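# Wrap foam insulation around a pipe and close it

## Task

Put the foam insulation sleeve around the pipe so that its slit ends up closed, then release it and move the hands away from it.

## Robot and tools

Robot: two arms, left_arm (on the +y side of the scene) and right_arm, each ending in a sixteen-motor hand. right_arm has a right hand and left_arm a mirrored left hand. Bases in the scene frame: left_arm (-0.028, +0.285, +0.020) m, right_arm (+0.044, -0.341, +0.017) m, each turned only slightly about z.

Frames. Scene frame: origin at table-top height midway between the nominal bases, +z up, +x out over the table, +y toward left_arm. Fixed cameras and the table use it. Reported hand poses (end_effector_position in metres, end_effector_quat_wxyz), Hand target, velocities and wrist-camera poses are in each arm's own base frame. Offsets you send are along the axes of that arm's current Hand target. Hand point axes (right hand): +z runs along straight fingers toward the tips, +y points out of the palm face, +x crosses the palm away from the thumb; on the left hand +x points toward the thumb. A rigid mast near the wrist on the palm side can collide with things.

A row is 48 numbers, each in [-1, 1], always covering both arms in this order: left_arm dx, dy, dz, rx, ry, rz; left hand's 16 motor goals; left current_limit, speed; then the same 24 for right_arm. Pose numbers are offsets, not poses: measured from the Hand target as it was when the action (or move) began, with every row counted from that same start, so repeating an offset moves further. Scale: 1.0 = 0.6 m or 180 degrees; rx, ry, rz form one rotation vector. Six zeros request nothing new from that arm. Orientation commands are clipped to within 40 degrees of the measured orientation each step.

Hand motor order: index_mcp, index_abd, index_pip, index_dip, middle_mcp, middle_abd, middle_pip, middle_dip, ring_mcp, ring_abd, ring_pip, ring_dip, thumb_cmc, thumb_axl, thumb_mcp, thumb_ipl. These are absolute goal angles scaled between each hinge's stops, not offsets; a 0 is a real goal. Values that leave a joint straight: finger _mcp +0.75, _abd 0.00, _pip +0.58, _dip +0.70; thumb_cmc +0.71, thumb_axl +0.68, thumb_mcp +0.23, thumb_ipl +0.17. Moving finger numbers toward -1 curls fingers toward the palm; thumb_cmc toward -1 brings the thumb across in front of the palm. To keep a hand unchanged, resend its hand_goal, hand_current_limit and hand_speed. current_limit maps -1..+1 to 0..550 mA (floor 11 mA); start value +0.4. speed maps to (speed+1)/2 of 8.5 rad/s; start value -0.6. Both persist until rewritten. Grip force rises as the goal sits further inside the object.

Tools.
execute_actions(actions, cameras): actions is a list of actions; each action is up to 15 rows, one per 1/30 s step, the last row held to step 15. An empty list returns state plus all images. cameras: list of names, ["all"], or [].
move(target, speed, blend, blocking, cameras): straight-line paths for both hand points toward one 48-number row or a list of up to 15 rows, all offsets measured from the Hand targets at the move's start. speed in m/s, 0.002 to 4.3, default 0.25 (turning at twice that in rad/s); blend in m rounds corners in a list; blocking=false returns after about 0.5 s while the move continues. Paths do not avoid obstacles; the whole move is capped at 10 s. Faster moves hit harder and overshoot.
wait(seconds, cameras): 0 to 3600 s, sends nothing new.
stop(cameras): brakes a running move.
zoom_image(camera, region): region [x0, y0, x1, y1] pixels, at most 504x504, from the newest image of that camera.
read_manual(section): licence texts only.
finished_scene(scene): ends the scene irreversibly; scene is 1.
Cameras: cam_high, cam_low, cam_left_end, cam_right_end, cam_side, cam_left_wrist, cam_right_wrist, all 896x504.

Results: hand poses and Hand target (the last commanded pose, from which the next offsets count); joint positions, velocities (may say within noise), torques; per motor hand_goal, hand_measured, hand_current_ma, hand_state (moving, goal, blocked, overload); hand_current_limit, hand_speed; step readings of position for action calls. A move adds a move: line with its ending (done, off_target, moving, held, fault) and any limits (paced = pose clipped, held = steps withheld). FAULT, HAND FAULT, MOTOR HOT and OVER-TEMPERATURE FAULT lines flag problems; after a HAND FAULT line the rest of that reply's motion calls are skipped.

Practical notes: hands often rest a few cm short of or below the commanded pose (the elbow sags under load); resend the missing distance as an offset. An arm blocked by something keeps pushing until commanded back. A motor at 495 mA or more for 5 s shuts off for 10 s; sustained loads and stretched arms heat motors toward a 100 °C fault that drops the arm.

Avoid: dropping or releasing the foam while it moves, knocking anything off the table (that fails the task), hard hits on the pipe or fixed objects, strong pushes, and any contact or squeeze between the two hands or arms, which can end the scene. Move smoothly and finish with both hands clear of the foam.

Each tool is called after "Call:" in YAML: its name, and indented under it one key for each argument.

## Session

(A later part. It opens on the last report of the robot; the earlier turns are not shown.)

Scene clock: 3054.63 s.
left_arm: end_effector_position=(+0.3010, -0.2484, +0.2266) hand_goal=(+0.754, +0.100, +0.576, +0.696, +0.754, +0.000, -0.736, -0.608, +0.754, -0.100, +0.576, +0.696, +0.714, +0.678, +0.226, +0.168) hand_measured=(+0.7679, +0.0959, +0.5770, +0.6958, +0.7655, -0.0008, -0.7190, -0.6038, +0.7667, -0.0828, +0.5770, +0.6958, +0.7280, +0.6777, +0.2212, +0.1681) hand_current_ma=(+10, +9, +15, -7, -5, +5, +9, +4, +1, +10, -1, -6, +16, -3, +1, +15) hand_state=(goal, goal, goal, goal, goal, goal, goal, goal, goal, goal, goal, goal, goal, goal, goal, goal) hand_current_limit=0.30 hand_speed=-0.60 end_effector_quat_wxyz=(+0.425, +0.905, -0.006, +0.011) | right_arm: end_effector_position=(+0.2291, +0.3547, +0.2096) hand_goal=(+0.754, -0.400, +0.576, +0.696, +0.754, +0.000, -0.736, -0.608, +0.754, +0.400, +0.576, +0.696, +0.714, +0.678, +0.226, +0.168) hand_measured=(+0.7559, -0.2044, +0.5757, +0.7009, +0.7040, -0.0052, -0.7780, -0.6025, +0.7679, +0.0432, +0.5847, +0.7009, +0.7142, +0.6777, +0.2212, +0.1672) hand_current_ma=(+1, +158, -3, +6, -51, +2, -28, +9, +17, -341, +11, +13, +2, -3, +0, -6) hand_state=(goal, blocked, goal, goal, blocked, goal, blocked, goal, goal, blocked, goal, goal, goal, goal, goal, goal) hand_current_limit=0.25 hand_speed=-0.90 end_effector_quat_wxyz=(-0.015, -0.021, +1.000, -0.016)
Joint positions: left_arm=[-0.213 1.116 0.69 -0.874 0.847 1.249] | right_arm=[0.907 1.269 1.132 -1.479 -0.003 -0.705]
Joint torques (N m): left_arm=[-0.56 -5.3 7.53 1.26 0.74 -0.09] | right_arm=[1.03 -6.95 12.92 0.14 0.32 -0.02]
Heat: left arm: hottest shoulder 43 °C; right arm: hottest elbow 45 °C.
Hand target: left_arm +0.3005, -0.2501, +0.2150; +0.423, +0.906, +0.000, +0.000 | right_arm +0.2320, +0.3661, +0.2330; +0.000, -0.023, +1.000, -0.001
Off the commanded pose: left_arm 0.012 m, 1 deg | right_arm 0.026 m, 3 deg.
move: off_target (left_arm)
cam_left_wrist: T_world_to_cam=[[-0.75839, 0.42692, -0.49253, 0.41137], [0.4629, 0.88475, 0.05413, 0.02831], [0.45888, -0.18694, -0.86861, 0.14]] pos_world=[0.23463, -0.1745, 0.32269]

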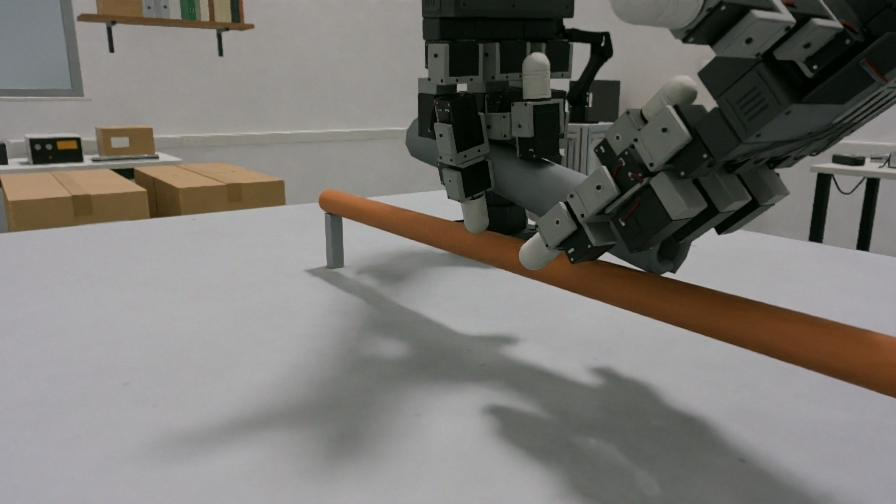

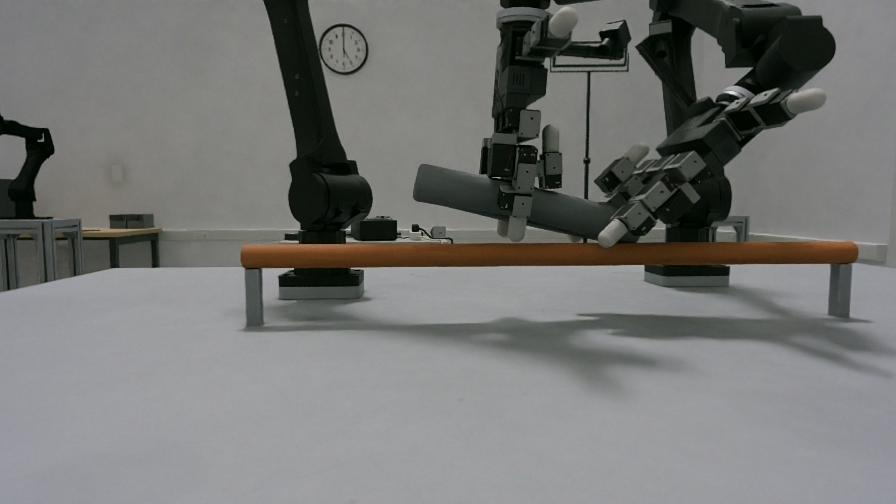

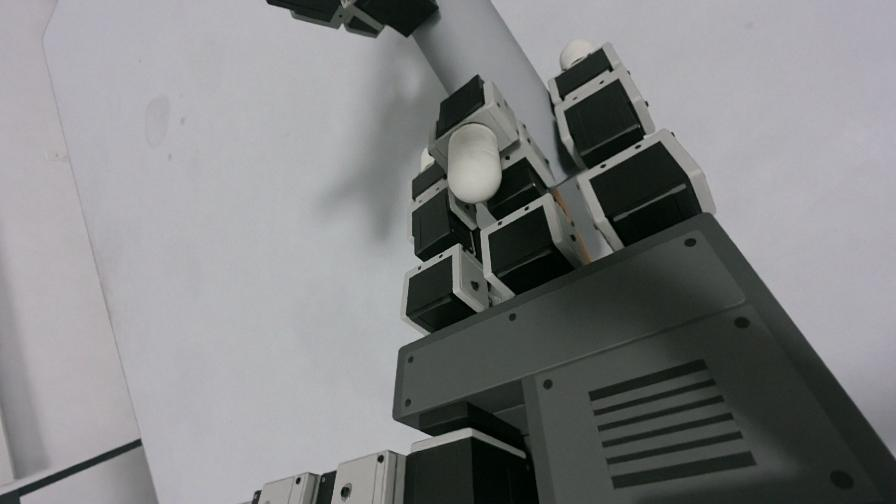

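Call:
move:
  target: [0,-0.00766,0.0064,0,0,0,0.754,0.1,0.576,0.696,0.754,0,-0.737,-0.609,0.754,-0.1,0.576,0.696,0.714,0.678,0.226,0.168,0.3,-0.6,0,0,0,0,0,0,0.754,-0.4,0.576,0.696,0.754,0,-0.737,-0.609,0.754,0.4,0.576,0.696,0.714,0.678,0.226,0.168,0.25,-0.9]
  speed: 0.03
  cameras: ["cam_left_end","cam_right_end"]

Call:
zoom_image:
  camera: "cam_left_end"
  region: [580, 190, 720, 300]

Scene clock: 3060.83 s.
left_arm: end_effector_position=(+0.3014, -0.2485, +0.2226) hand_goal=(+0.754, +0.100, +0.576, +0.696, +0.754, +0.000, -0.736, -0.608, +0.754, -0.100, +0.576, +0.696, +0.714, +0.678, +0.226, +0.168) hand_measured=(+0.7679, +0.0959, +0.5770, +0.6958, +0.7667, -0.0008, -0.7190, -0.6038, +0.7667, -0.0916, +0.5770, +0.6958, +0.7293, +0.6777, +0.2212, +0.1681) hand_current_ma=(+7, +4, +15, -9, +2, +7, +10, +6, +2, +9, +2, -6, +11, +1, +2, +13) hand_state=(goal, goal, goal, goal, goal, goal, goal, goal, goal, goal, goal, goal, goal, goal, goal, goal) hand_current_limit=0.30 hand_speed=-0.60 end_effector_quat_wxyz=(+0.426, +0.905, -0.007, +0.013) | right_arm: end_effector_position=(+0.2292, +0.3546, +0.2095) hand_goal=(+0.754, -0.400, +0.576, +0.696, +0.754, +0.000, -0.736, -0.608, +0.754, +0.400, +0.576, +0.696, +0.714, +0.678, +0.226, +0.168) hand_measured=(+0.7559, -0.2059, +0.5770, +0.7022, +0.7028, -0.0066, -0.7742, -0.6038, +0.7703, +0.0432, +0.5847, +0.7009, +0.7154, +0.6767, +0.2222, +0.1681) hand_current_ma=(+4, +158, -4, +9, -57, +1, -24, +8, +15, -344, +15, +11, +2, -1, +5, -2) hand_state=(goal, blocked, goal, goal, blocked, goal, blocked, goal, goal, blocked, goal, goal, goal, goal, goal, goal) hand_current_limit=0.25 hand_speed=-0.90 end_effector_quat_wxyz=(-0.015, -0.021, +1.000, -0.017)
Joint positions: left_arm=[-0.213 1.122 0.681 -0.854 0.847 1.249] | right_arm=[0.907 1.269 1.132 -1.479 -0.003 -0.705]
Joint torques (N m): left_arm=[-0.62 -5.42 7.25 1.29 0.75 -0.11] | right_arm=[1.03 -6.95 12.93 0.16 0.32 -0.02]
Heat: left arm: hottest shoulder 43 °C; right arm: hottest elbow 45 °C.
Hand target: left_arm +0.3005, -0.2500, +0.2090; +0.423, +0.906, +0.000, +0.000 | right_arm +0.2320, +0.3661, +0.2330; +0.000, -0.023, +1.000, -0.001
Off the commanded pose: left_arm 0.014 m, 2 deg | right_arm 0.026 m, 3 deg.
move: off_target (left_arm)

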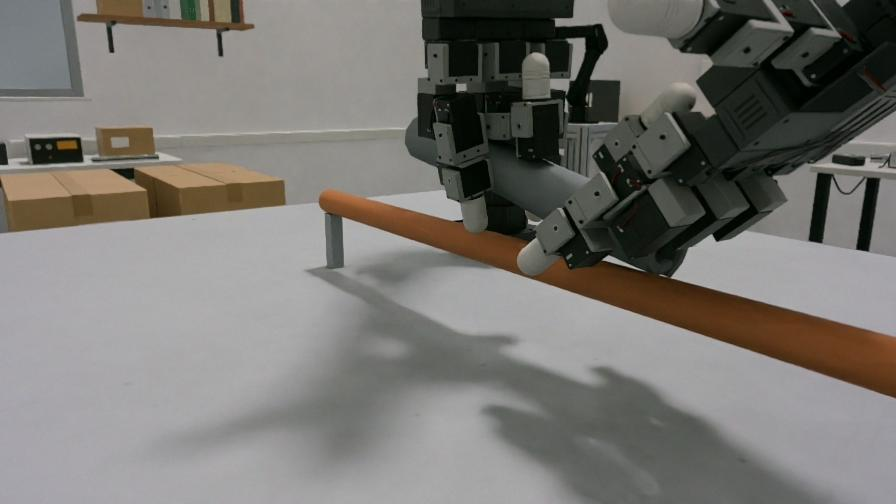

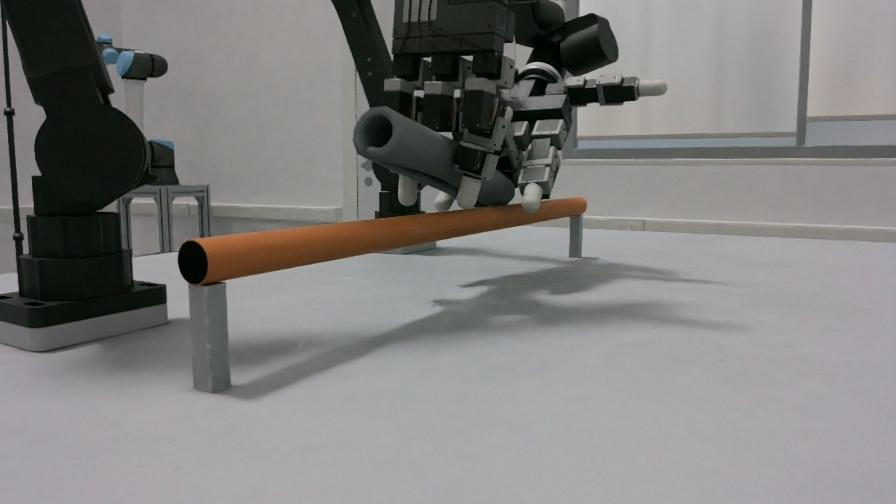

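Scaled by 3.600 from the camera's image (finer frame: 1280x720).

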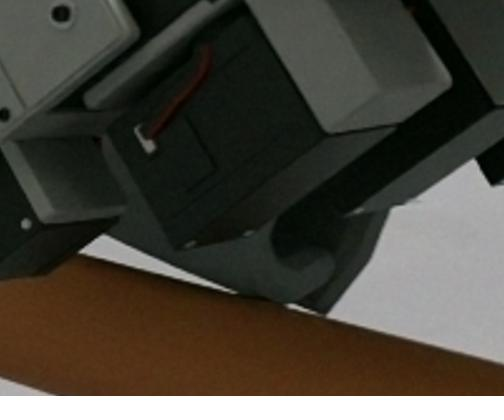

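Call:
zoom_image:
  camera: "cam_left_end"
  region: [630, 225, 710, 285]

Scaled by 6.300 from the camera's image (finer frame: 1280x720).

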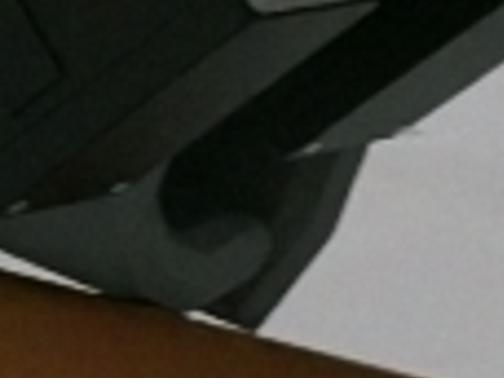

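Call:
move:
  target: [0,-0.01022,0.00856,0,0,0,0.754,0.1,0.576,0.696,0.754,0,-0.737,-0.609,0.754,-0.1,0.576,0.696,0.714,0.678,0.226,0.168,0.3,-0.6,0,0,0,0,0,0,0.754,-0.4,0.576,0.696,0.754,0,-0.737,-0.609,0.754,0.4,0.576,0.696,0.714,0.678,0.226,0.168,0.25,-0.9]
  speed: 0.03
  cameras: ["cam_left_end","cam_right_end"]

Call:
zoom_image:
  camera: "cam_left_end"
  region: [630, 225, 710, 285]

Scene clock: 3072.07 s.
left_arm: end_effector_position=(+0.3020, -0.2486, +0.2167) hand_goal=(+0.754, +0.100, +0.576, +0.696, +0.754, +0.000, -0.736, -0.608, +0.754, -0.100, +0.576, +0.696, +0.714, +0.678, +0.226, +0.168) hand_measured=(+0.7679, +0.0959, +0.5770, +0.6958, +0.7667, -0.0008, -0.7190, -0.6038, +0.7679, -0.0916, +0.5770, +0.6958, +0.7293, +0.6777, +0.2212, +0.1681) hand_current_ma=(+11, +9, +6, -7, -4, +5, +12, +8, +4, +13, +2, -8, +8, +1, +4, +5) hand_state=(goal, goal, goal, goal, goal, goal, goal, goal, goal, goal, goal, goal, goal, goal, goal, goal) hand_current_limit=0.30 hand_speed=-0.60 end_effector_quat_wxyz=(+0.426, +0.904, -0.008, +0.016) | right_arm: end_effector_position=(+0.2289, +0.3542, +0.2094) hand_goal=(+0.754, -0.400, +0.576, +0.696, +0.754, +0.000, -0.736, -0.608, +0.754, +0.400, +0.576, +0.696, +0.714, +0.678, +0.226, +0.168) hand_measured=(+0.7559, -0.2044, +0.5782, +0.7022, +0.7040, -0.0081, -0.7690, -0.6025, +0.7703, +0.0432, +0.5847, +0.7022, +0.7142, +0.6767, +0.2212, +0.1672) hand_current_ma=(+2, +161, -5, +8, -48, +1, -18, +14, +19, -340, +10, +13, +1, +4, +7, -4) hand_state=(goal, blocked, goal, goal, blocked, goal, blocked, goal, goal, blocked, goal, goal, goal, goal, goal, goal) hand_current_limit=0.25 hand_speed=-0.90 end_effector_quat_wxyz=(-0.016, -0.021, +1.000, -0.018)
Joint positions: left_arm=[-0.213 1.131 0.669 -0.828 0.847 1.249] | right_arm=[0.907 1.269 1.132 -1.482 -0.002 -0.705]
Joint torques (N m): left_arm=[-0.32 -5.19 6.99 1.26 0.74 -0.09] | right_arm=[1.14 -6.89 12.96 0.23 0.3 -0.01]
Heat: left arm: hottest shoulder 42 °C; right arm: hottest elbow 45 °C.
Hand target: left_arm +0.3005, -0.2501, +0.2011; +0.423, +0.906, +0.000, +0.000 | right_arm +0.2320, +0.3662, +0.2330; +0.000, -0.023, +1.000, -0.001
Off the commanded pose: left_arm 0.016 m, 2 deg | right_arm 0.027 m, 3 deg.
move: off_target (left_arm)

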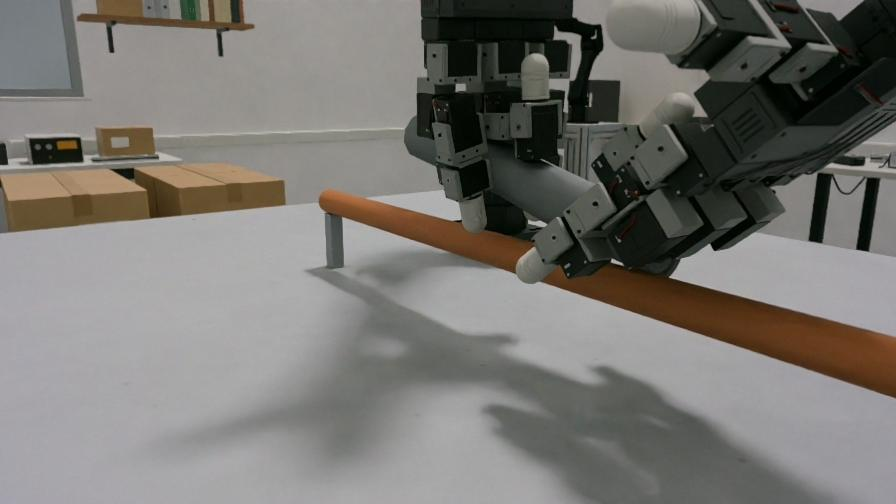

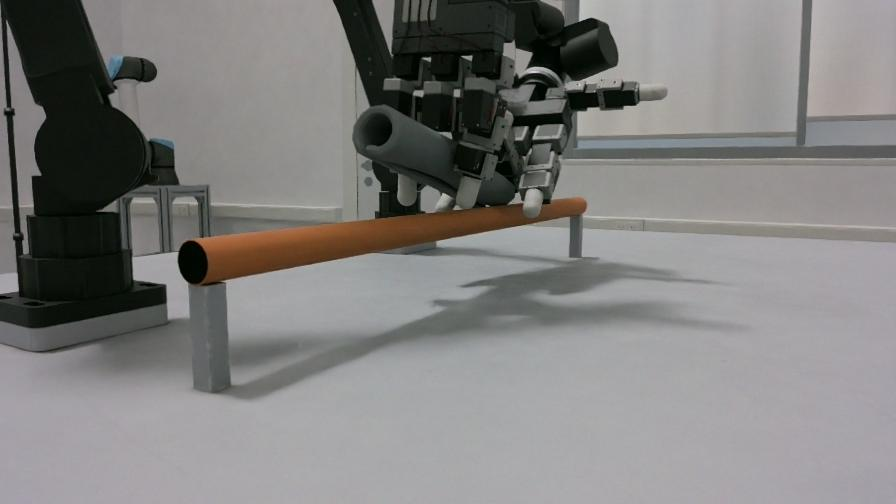

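Scaled by 6.300 from the camera's image (finer frame: 1280x720).

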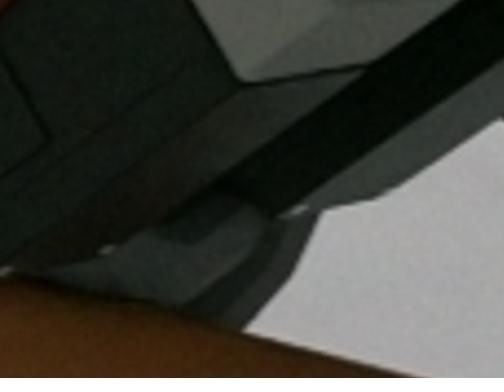

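Call:
move:
  target: [0,-0.01533,0.01284,0,0,0,0.754,0.1,0.576,0.696,0.754,0,-0.737,-0.609,0.754,-0.1,0.576,0.696,0.714,0.678,0.226,0.168,0.3,-0.6,0,0,0,0,0,0,0.754,-0.4,0.576,0.696,0.754,0,-0.737,-0.609,0.754,0.4,0.576,0.696,0.714,0.678,0.226,0.168,0.25,-0.9]
  speed: 0.03
  cameras: ["cam_left_end","cam_right_end","cam_high","cam_low"]

Call:
zoom_image:
  camera: "cam_left_end"
  region: [620, 215, 720, 290]

Call:
zoom_image:
  camera: "cam_low"
  region: [500, 80, 760, 220]

Scene clock: 3080.33 s.
left_arm: end_effector_position=(+0.3025, -0.2489, +0.2079) hand_goal=(+0.754, +0.100, +0.576, +0.696, +0.754, +0.000, -0.736, -0.608, +0.754, -0.100, +0.576, +0.696, +0.714, +0.678, +0.226, +0.168) hand_measured=(+0.7679, +0.0959, +0.5770, +0.6958, +0.7631, -0.0110, -0.7190, -0.6038, +0.7679, -0.0916, +0.5770, +0.6971, +0.7293, +0.6767, +0.2212, +0.1672) hand_current_ma=(+6, +2, +9, -6, -1, +6, +12, +5, +6, +2, -2, -6, +5, -3, +2, +11) hand_state=(goal, goal, goal, goal, goal, goal, goal, goal, goal, goal, goal, goal, goal, goal, goal, goal) hand_current_limit=0.30 hand_speed=-0.60 end_effector_quat_wxyz=(+0.428, +0.904, -0.010, +0.018) | right_arm: end_effector_position=(+0.2287, +0.3538, +0.2092) hand_goal=(+0.754, -0.400, +0.576, +0.696, +0.754, +0.000, -0.736, -0.608, +0.754, +0.400, +0.576, +0.696, +0.714, +0.678, +0.226, +0.168) hand_measured=(+0.7607, -0.2059, +0.5795, +0.7022, +0.7088, -0.0081, -0.7601, -0.6025, +0.7752, +0.0446, +0.5872, +0.7022, +0.7142, +0.6777, +0.2222, +0.1681) hand_current_ma=(+4, +158, -4, +9, -45, +4, -11, +7, +23, -342, +13, +11, -2, -2, +2, -4) hand_state=(goal, blocked, goal, goal, blocked, goal, blocked, goal, blocked, blocked, goal, goal, goal, goal, goal, goal) hand_current_limit=0.25 hand_speed=-0.90 end_effector_quat_wxyz=(-0.016, -0.021, +0.999, -0.018)
Joint positions: left_arm=[-0.213 1.147 0.651 -0.787 0.85 1.249] | right_arm=[0.907 1.269 1.132 -1.483 -0.002 -0.705]
Joint torques (N m): left_arm=[-0.44 -4.78 6.57 1.29 0.64 -0.1] | right_arm=[1.03 -6.95 12.93 0.27 0.28 -0.01]
Heat: left arm: hottest shoulder 42 °C; right arm: hottest elbow 45 °C.
Hand target: left_arm +0.3004, -0.2500, +0.1890; +0.423, +0.906, +0.000, +0.000 | right_arm +0.2320, +0.3661, +0.2330; +0.000, -0.023, +1.000, -0.001
Off the commanded pose: left_arm 0.019 m, 3 deg | right_arm 0.027 m, 3 deg.
move: off_target (left_arm)
Images, in order (width x height): cam_high 896x504, cam_low 896x504, cam_left_end 896x504, cam_right_end 896x504.

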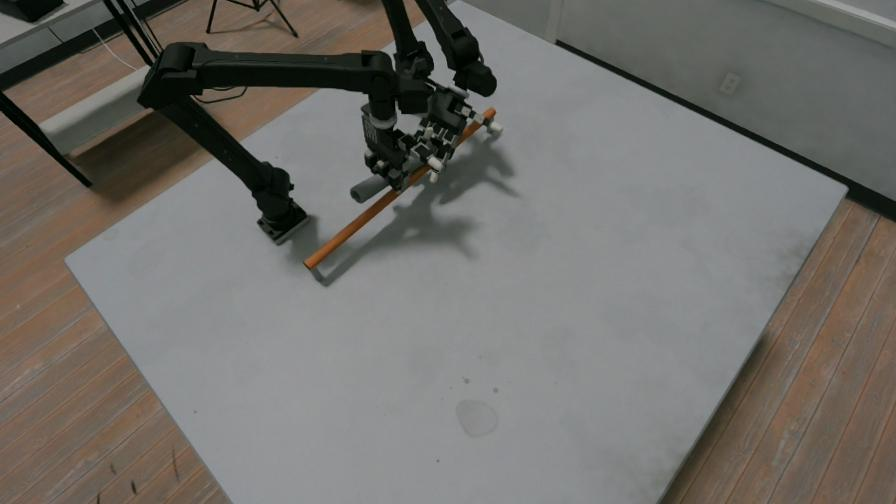

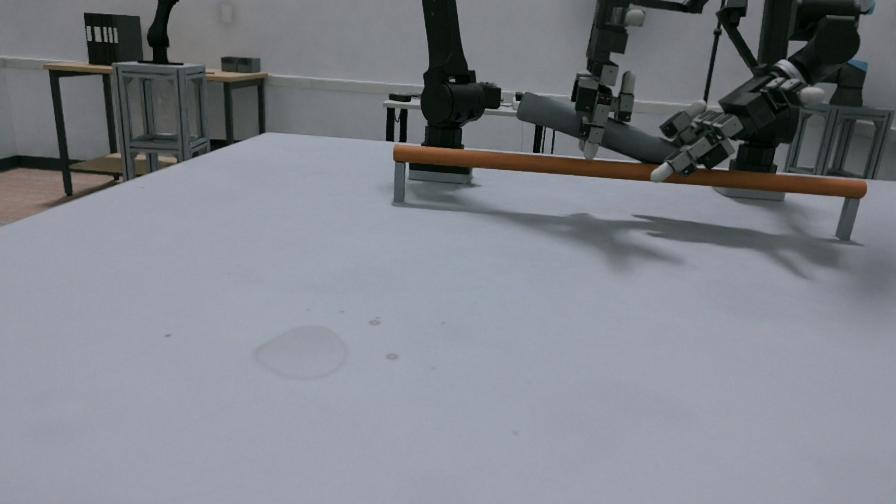

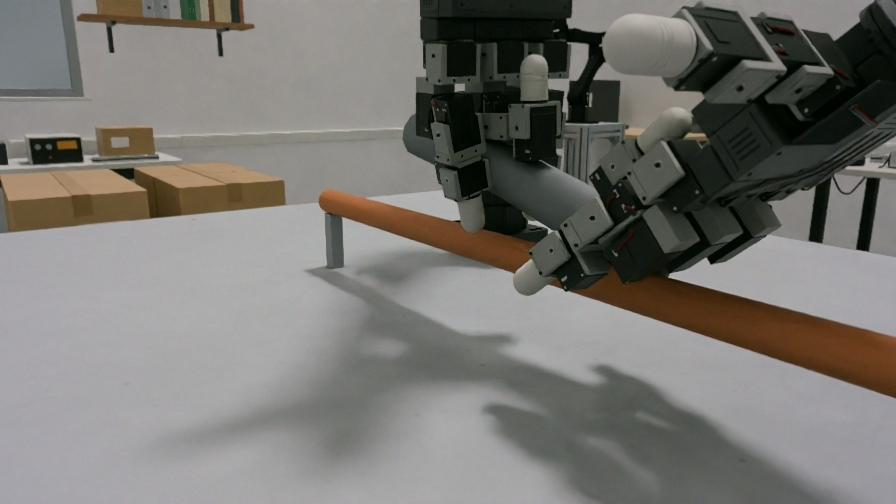

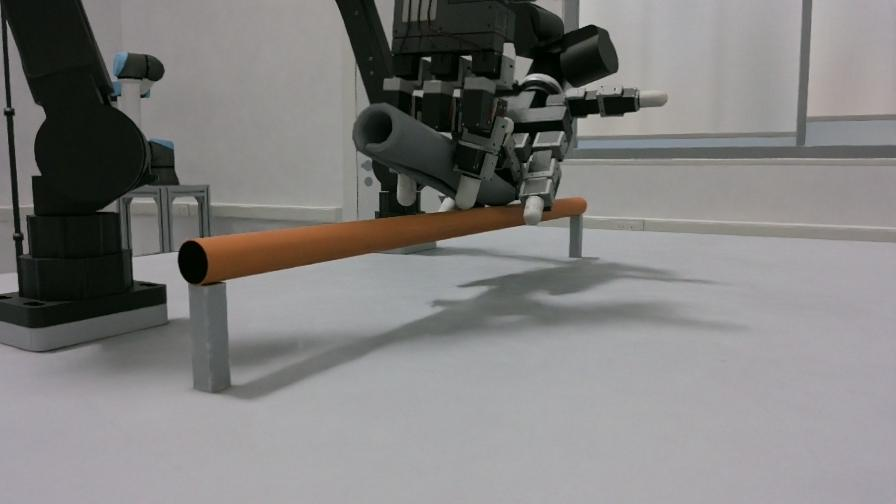

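Scaled by 5.040 from the camera's image (finer frame: 1280x720).

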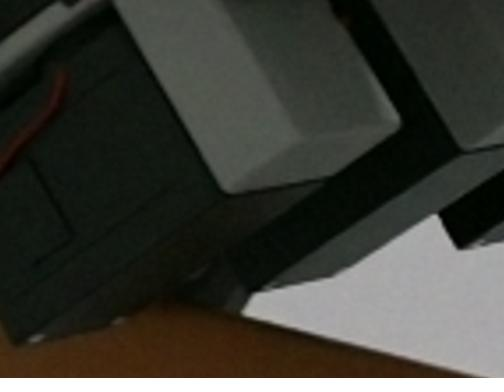

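Scaled by 1.938 from the camera's image (finer frame: 1280x720).

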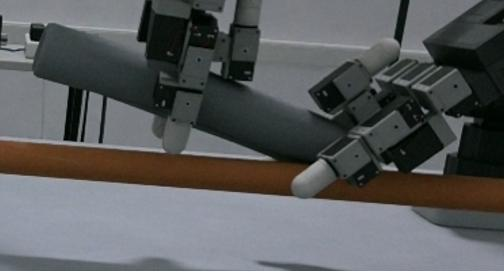

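Call:
move:
  target:
    - [0,0,0,0,0,0,0.754,0.1,0.576,0.696,0.754,0,-0.737,-0.609,0.754,0.1,0.576,0.696,0.714,0.678,0.226,0.168,0.3,-0.6,0,0,0,0,0,0,0.754,-0.4,0.576,0.696,0.754,0,-0.737,-0.609,0.754,0.4,0.576,0.696,0.714,0.678,0.226,0.168,0.25,-0.9]
    - [0.01,-0.0051,0.0043,0,0,0,0.754,0.1,0.576,0.696,0.754,0,-0.737,-0.609,0.754,0.1,0.576,0.696,0.714,0.678,0.226,0.168,0.3,-0.6,0,0,0,0,0,0,0.754,-0.4,0.576,0.696,0.754,0,-0.737,-0.609,0.754,0.4,0.576,0.696,0.714,0.678,0.226,0.168,0.25,-0.9]
  speed: 0.03
  cameras: ["cam_left_end","cam_right_end","cam_low","cam_left_wrist"]

Call:
zoom_image:
  camera: "cam_left_end"
  region: [620, 215, 720, 290]

Call:
zoom_image:
  camera: "cam_low"
  region: [560, 110, 700, 200]

Scene clock: 3100.43 s.
left_arm: end_effector_position=(+0.3042, -0.2497, +0.2030) hand_goal=(+0.754, +0.100, +0.576, +0.696, +0.754, +0.000, -0.736, -0.608, +0.754, +0.100, +0.576, +0.696, +0.714, +0.678, +0.226, +0.168) hand_measured=(+0.7679, +0.0944, +0.5770, +0.6958, +0.7559, -0.0125, -0.7190, -0.6038, +0.7655, -0.0374, +0.5667, +0.6945, +0.7293, +0.6777, +0.2212, +0.1672) hand_current_ma=(+15, +4, +10, -14, -6, +7, +10, +8, +1, -51, -5, -10, +10, -2, +2, +12) hand_state=(goal, goal, goal, goal, goal, goal, goal, goal, goal, blocked, goal, goal, goal, goal, goal, goal) hand_current_limit=0.30 hand_speed=-0.60 end_effector_quat_wxyz=(+0.430, +0.903, -0.008, +0.011) | right_arm: end_effector_position=(+0.2289, +0.3536, +0.2092) hand_goal=(+0.754, -0.400, +0.576, +0.696, +0.754, +0.000, -0.736, -0.608, +0.754, +0.400, +0.576, +0.696, +0.714, +0.678, +0.226, +0.168) hand_measured=(+0.7607, -0.2044, +0.5808, +0.7022, +0.7161, -0.0066, -0.7549, -0.6025, +0.7752, +0.0461, +0.5885, +0.7022, +0.7142, +0.6777, +0.2203, +0.1672) hand_current_ma=(+1, +160, -3, +13, -38, +4, -9, +9, +22, -340, +12, +9, -1, -6, +3, -6) hand_state=(goal, blocked, goal, goal, blocked, goal, goal, goal, blocked, blocked, goal, goal, goal, goal, goal, goal) hand_current_limit=0.25 hand_speed=-0.90 end_effector_quat_wxyz=(-0.016, -0.021, +0.999, -0.019)
Joint positions: left_arm=[-0.213 1.167 0.651 -0.781 0.858 1.249] | right_arm=[0.907 1.269 1.132 -1.483 -0.001 -0.705]
Joint torques (N m): left_arm=[-0.15 -4.42 7.15 1.55 0.38 -0.03] | right_arm=[1.03 -6.89 12.96 0.29 0.23 -0.01]
Heat: left arm: hottest shoulder 41 °C; right arm: hottest elbow 45 °C.
Hand target: left_arm +0.3064, -0.2500, +0.1849; +0.423, +0.906, +0.000, +0.000 | right_arm +0.2320, +0.3661, +0.2330; +0.000, -0.023, +1.000, -0.001
Off the commanded pose: left_arm 0.018 m, 2 deg | right_arm 0.027 m, 3 deg.
move: off_target (left_arm)
cam_left_wrist: T_world_to_cam=[[-0.75672, 0.4239, -0.49768, 0.40252], [0.46533, 0.88397, 0.04539, 0.03009], [0.45918, -0.19724, -0.86617, 0.11467]] pos_world=[0.23793, -0.17461, 0.29829]
Images, in order (width x height): cam_low 896x504, cam_left_end 896x504, cam_right_end 896x504, cam_left_wrist 896x504.

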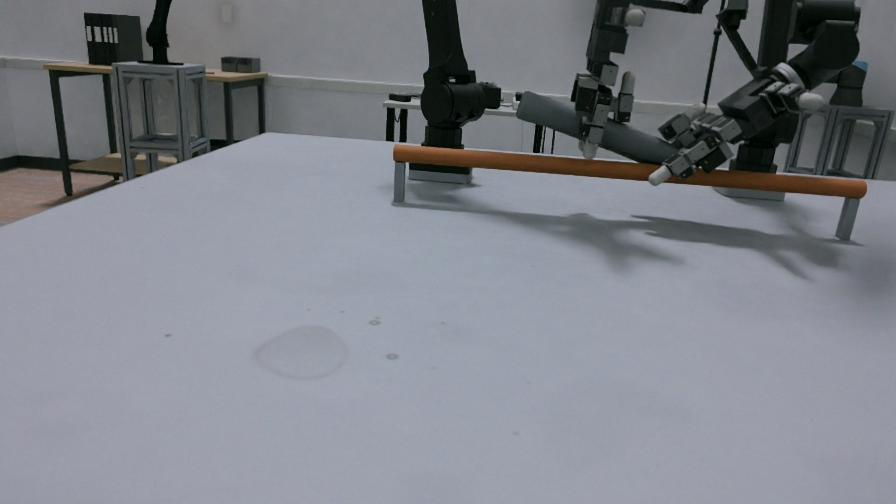

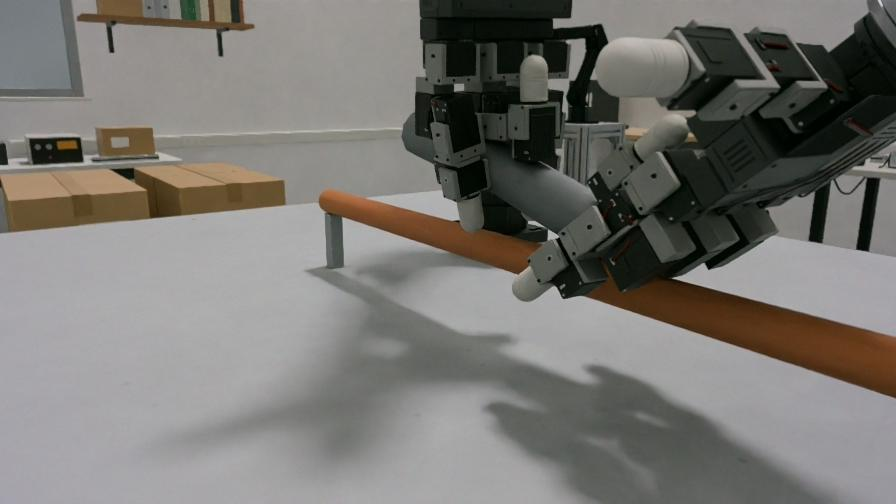

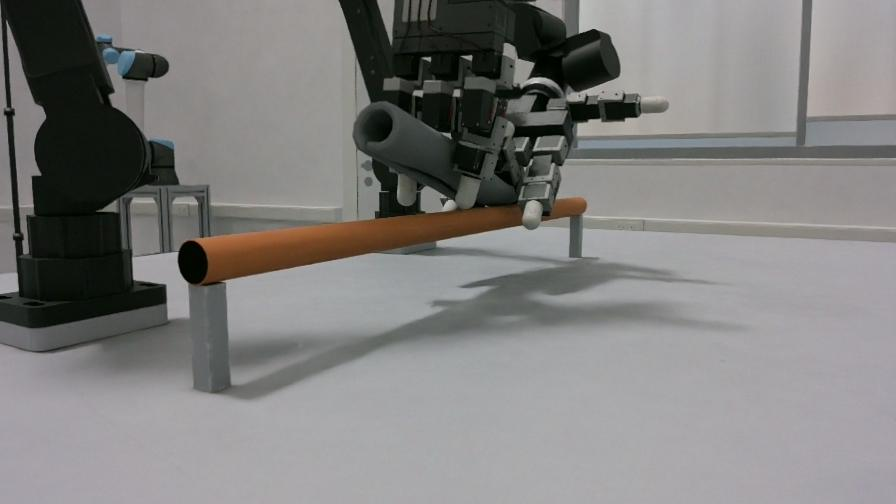

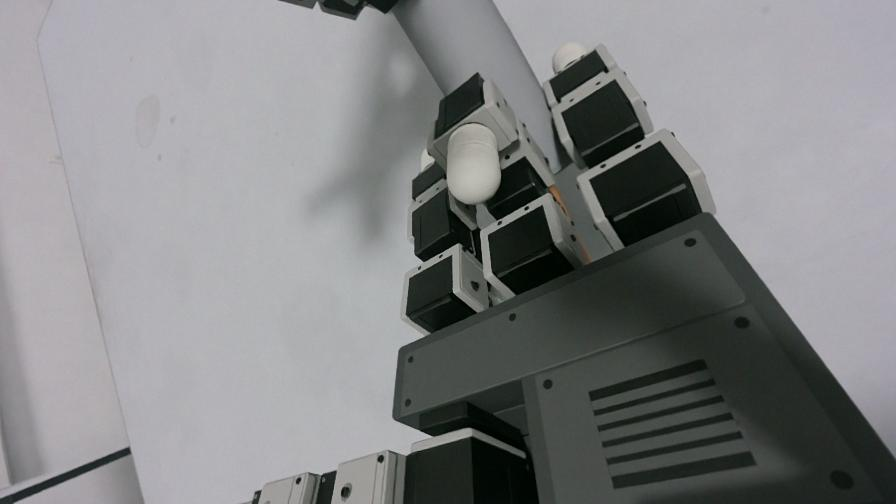

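Scaled by 5.040 from the camera's image (finer frame: 1280x720).

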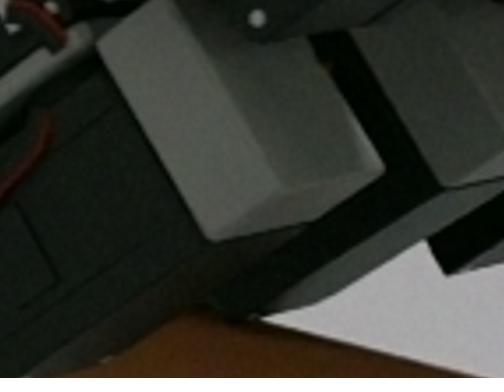

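Scaled by 3.600 from the camera's image (finer frame: 1280x720).

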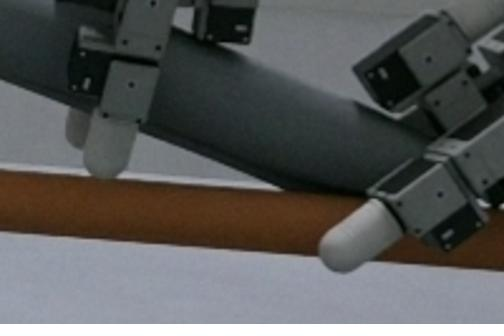

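Call:
move:
  target:
    - [0,0,0,0,0,0,0.754,0.1,0.576,0.696,0.754,0,-0.737,-0.609,0.754,0.25,0.576,0.696,0.714,0.678,0.226,0.168,0.3,-0.6,0,0,0,0,0,0,0.754,-0.4,0.576,0.696,0.754,0,-0.737,-0.609,0.754,0.4,0.576,0.696,0.714,0.678,0.226,0.168,0.25,-0.9]
    - [0.01333,0,0,0,0,0,0.754,0.1,0.576,0.696,0.754,0,-0.737,-0.609,0.754,0.25,0.576,0.696,0.714,0.678,0.226,0.168,0.3,-0.6,0,0,0,0,0,0,0.754,-0.4,0.576,0.696,0.754,0,-0.737,-0.609,0.754,0.4,0.576,0.696,0.714,0.678,0.226,0.168,0.25,-0.9]
  speed: 0.03
  cameras: ["cam_left_end","cam_high","cam_low","cam_left_wrist"]

Call:
zoom_image:
  camera: "cam_left_end"
  region: [620, 215, 720, 290]

Call:
zoom_image:
  camera: "cam_low"
  region: [580, 120, 700, 195]

Call:
zoom_image:
  camera: "cam_high"
  region: [340, 80, 520, 210]

Scene clock: 3114.63 s.
left_arm: end_effector_position=(+0.3052, -0.2492, +0.2021) hand_goal=(+0.754, +0.100, +0.576, +0.696, +0.754, +0.000, -0.736, -0.608, +0.754, +0.250, +0.576, +0.696, +0.714, +0.678, +0.226, +0.168) hand_measured=(+0.7691, +0.0944, +0.5757, +0.6958, +0.7619, -0.0110, -0.7190, -0.6038, +0.7655, -0.0213, +0.5770, +0.6894, +0.7293, +0.6777, +0.2212, +0.1672) hand_current_ma=(+5, +4, +14, -12, -2, +4, +10, +2, +2, -134, +1, -13, +11, +2, +0, +8) hand_state=(goal, goal, goal, goal, goal, goal, goal, goal, goal, blocked, goal, goal, goal, goal, goal, goal) hand_current_limit=0.30 hand_speed=-0.60 end_effector_quat_wxyz=(+0.434, +0.901, -0.005, +0.007) | right_arm: end_effector_position=(+0.2290, +0.3535, +0.2092) hand_goal=(+0.754, -0.400, +0.576, +0.696, +0.754, +0.000, -0.736, -0.608, +0.754, +0.400, +0.576, +0.696, +0.714, +0.678, +0.226, +0.168) hand_measured=(+0.7619, -0.2044, +0.5808, +0.7022, +0.7161, -0.0081, -0.7536, -0.6025, +0.7776, +0.0461, +0.5872, +0.7009, +0.7154, +0.6777, +0.2222, +0.1681) hand_current_ma=(+5, +160, -1, +10, -37, -1, -10, +8, +21, -338, +12, +11, +0, -6, +2, -2) hand_state=(goal, blocked, goal, goal, blocked, goal, goal, goal, blocked, blocked, goal, goal, goal, goal, goal, goal) hand_current_limit=0.25 hand_speed=-0.90 end_effector_quat_wxyz=(-0.015, -0.021, +0.999, -0.019)
Joint positions: left_arm=[-0.209 1.176 0.651 -0.781 0.868 1.249] | right_arm=[0.907 1.269 1.132 -1.483 0.001 -0.705]
Joint torques (N m): left_arm=[0.38 -3.31 8.62 1.52 0.03 0.1] | right_arm=[1.03 -6.83 12.94 0.28 0.2 -0.01]
Heat: left arm: hottest shoulder 41 °C; right arm: hottest elbow 46 °C.
Hand target: left_arm +0.3144, -0.2501, +0.1849; +0.423, +0.906, +0.000, +0.000 | right_arm +0.2320, +0.3661, +0.2330; +0.000, -0.023, +1.000, -0.001
Off the commanded pose: left_arm 0.020 m, 2 deg | right_arm 0.027 m, 3 deg.
move: off_target (left_arm)
cam_left_wrist: T_world_to_cam=[[-0.76196, 0.41904, -0.49379, 0.40225], [0.46472, 0.88481, 0.03377, 0.03195], [0.45106, -0.20374, -0.86892, 0.1149]] pos_world=[0.23983, -0.17342, 0.29739]
Images, in order (width x height): cam_high 896x504, cam_low 896x504, cam_left_end 896x504, cam_left_wrist 896x504.

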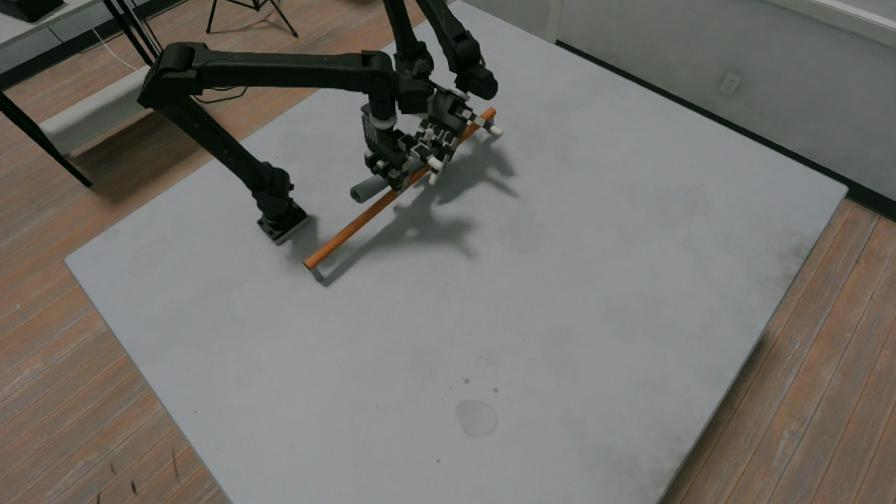

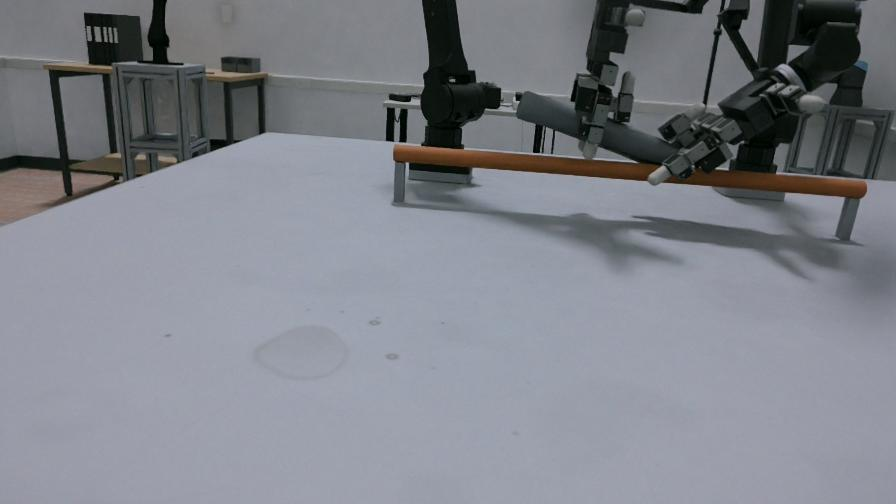

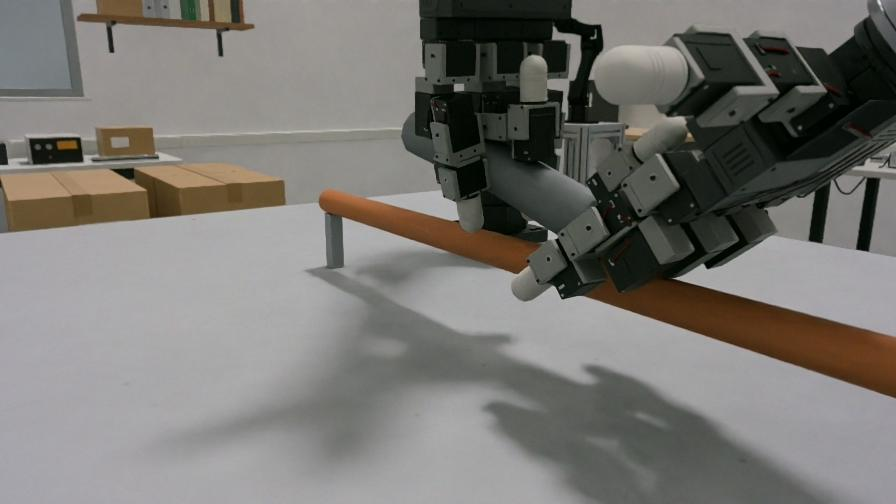

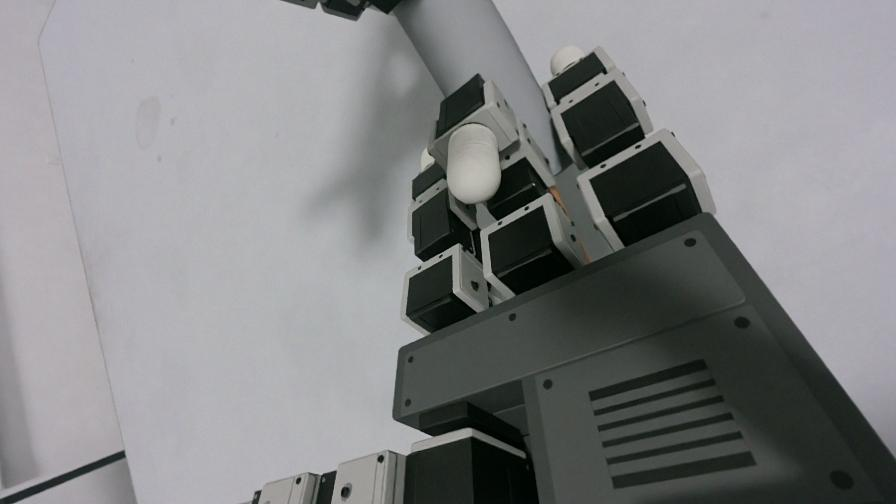

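Scaled by 5.040 from the camera's image (finer frame: 1280x720).

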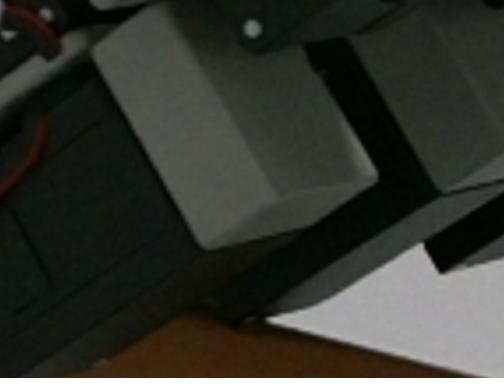

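Scaled by 4.200 from the camera's image (finer frame: 1280x720).

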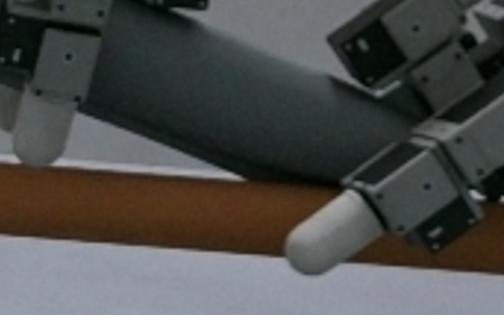

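Scaled by 2.800 from the camera's image (finer frame: 1280x720).

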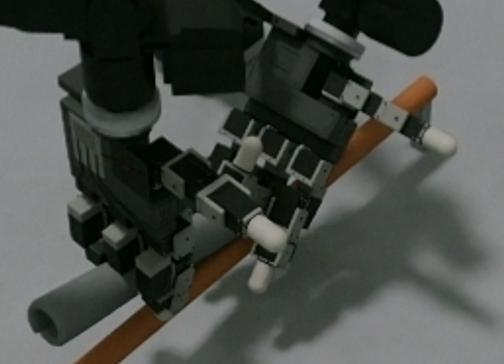

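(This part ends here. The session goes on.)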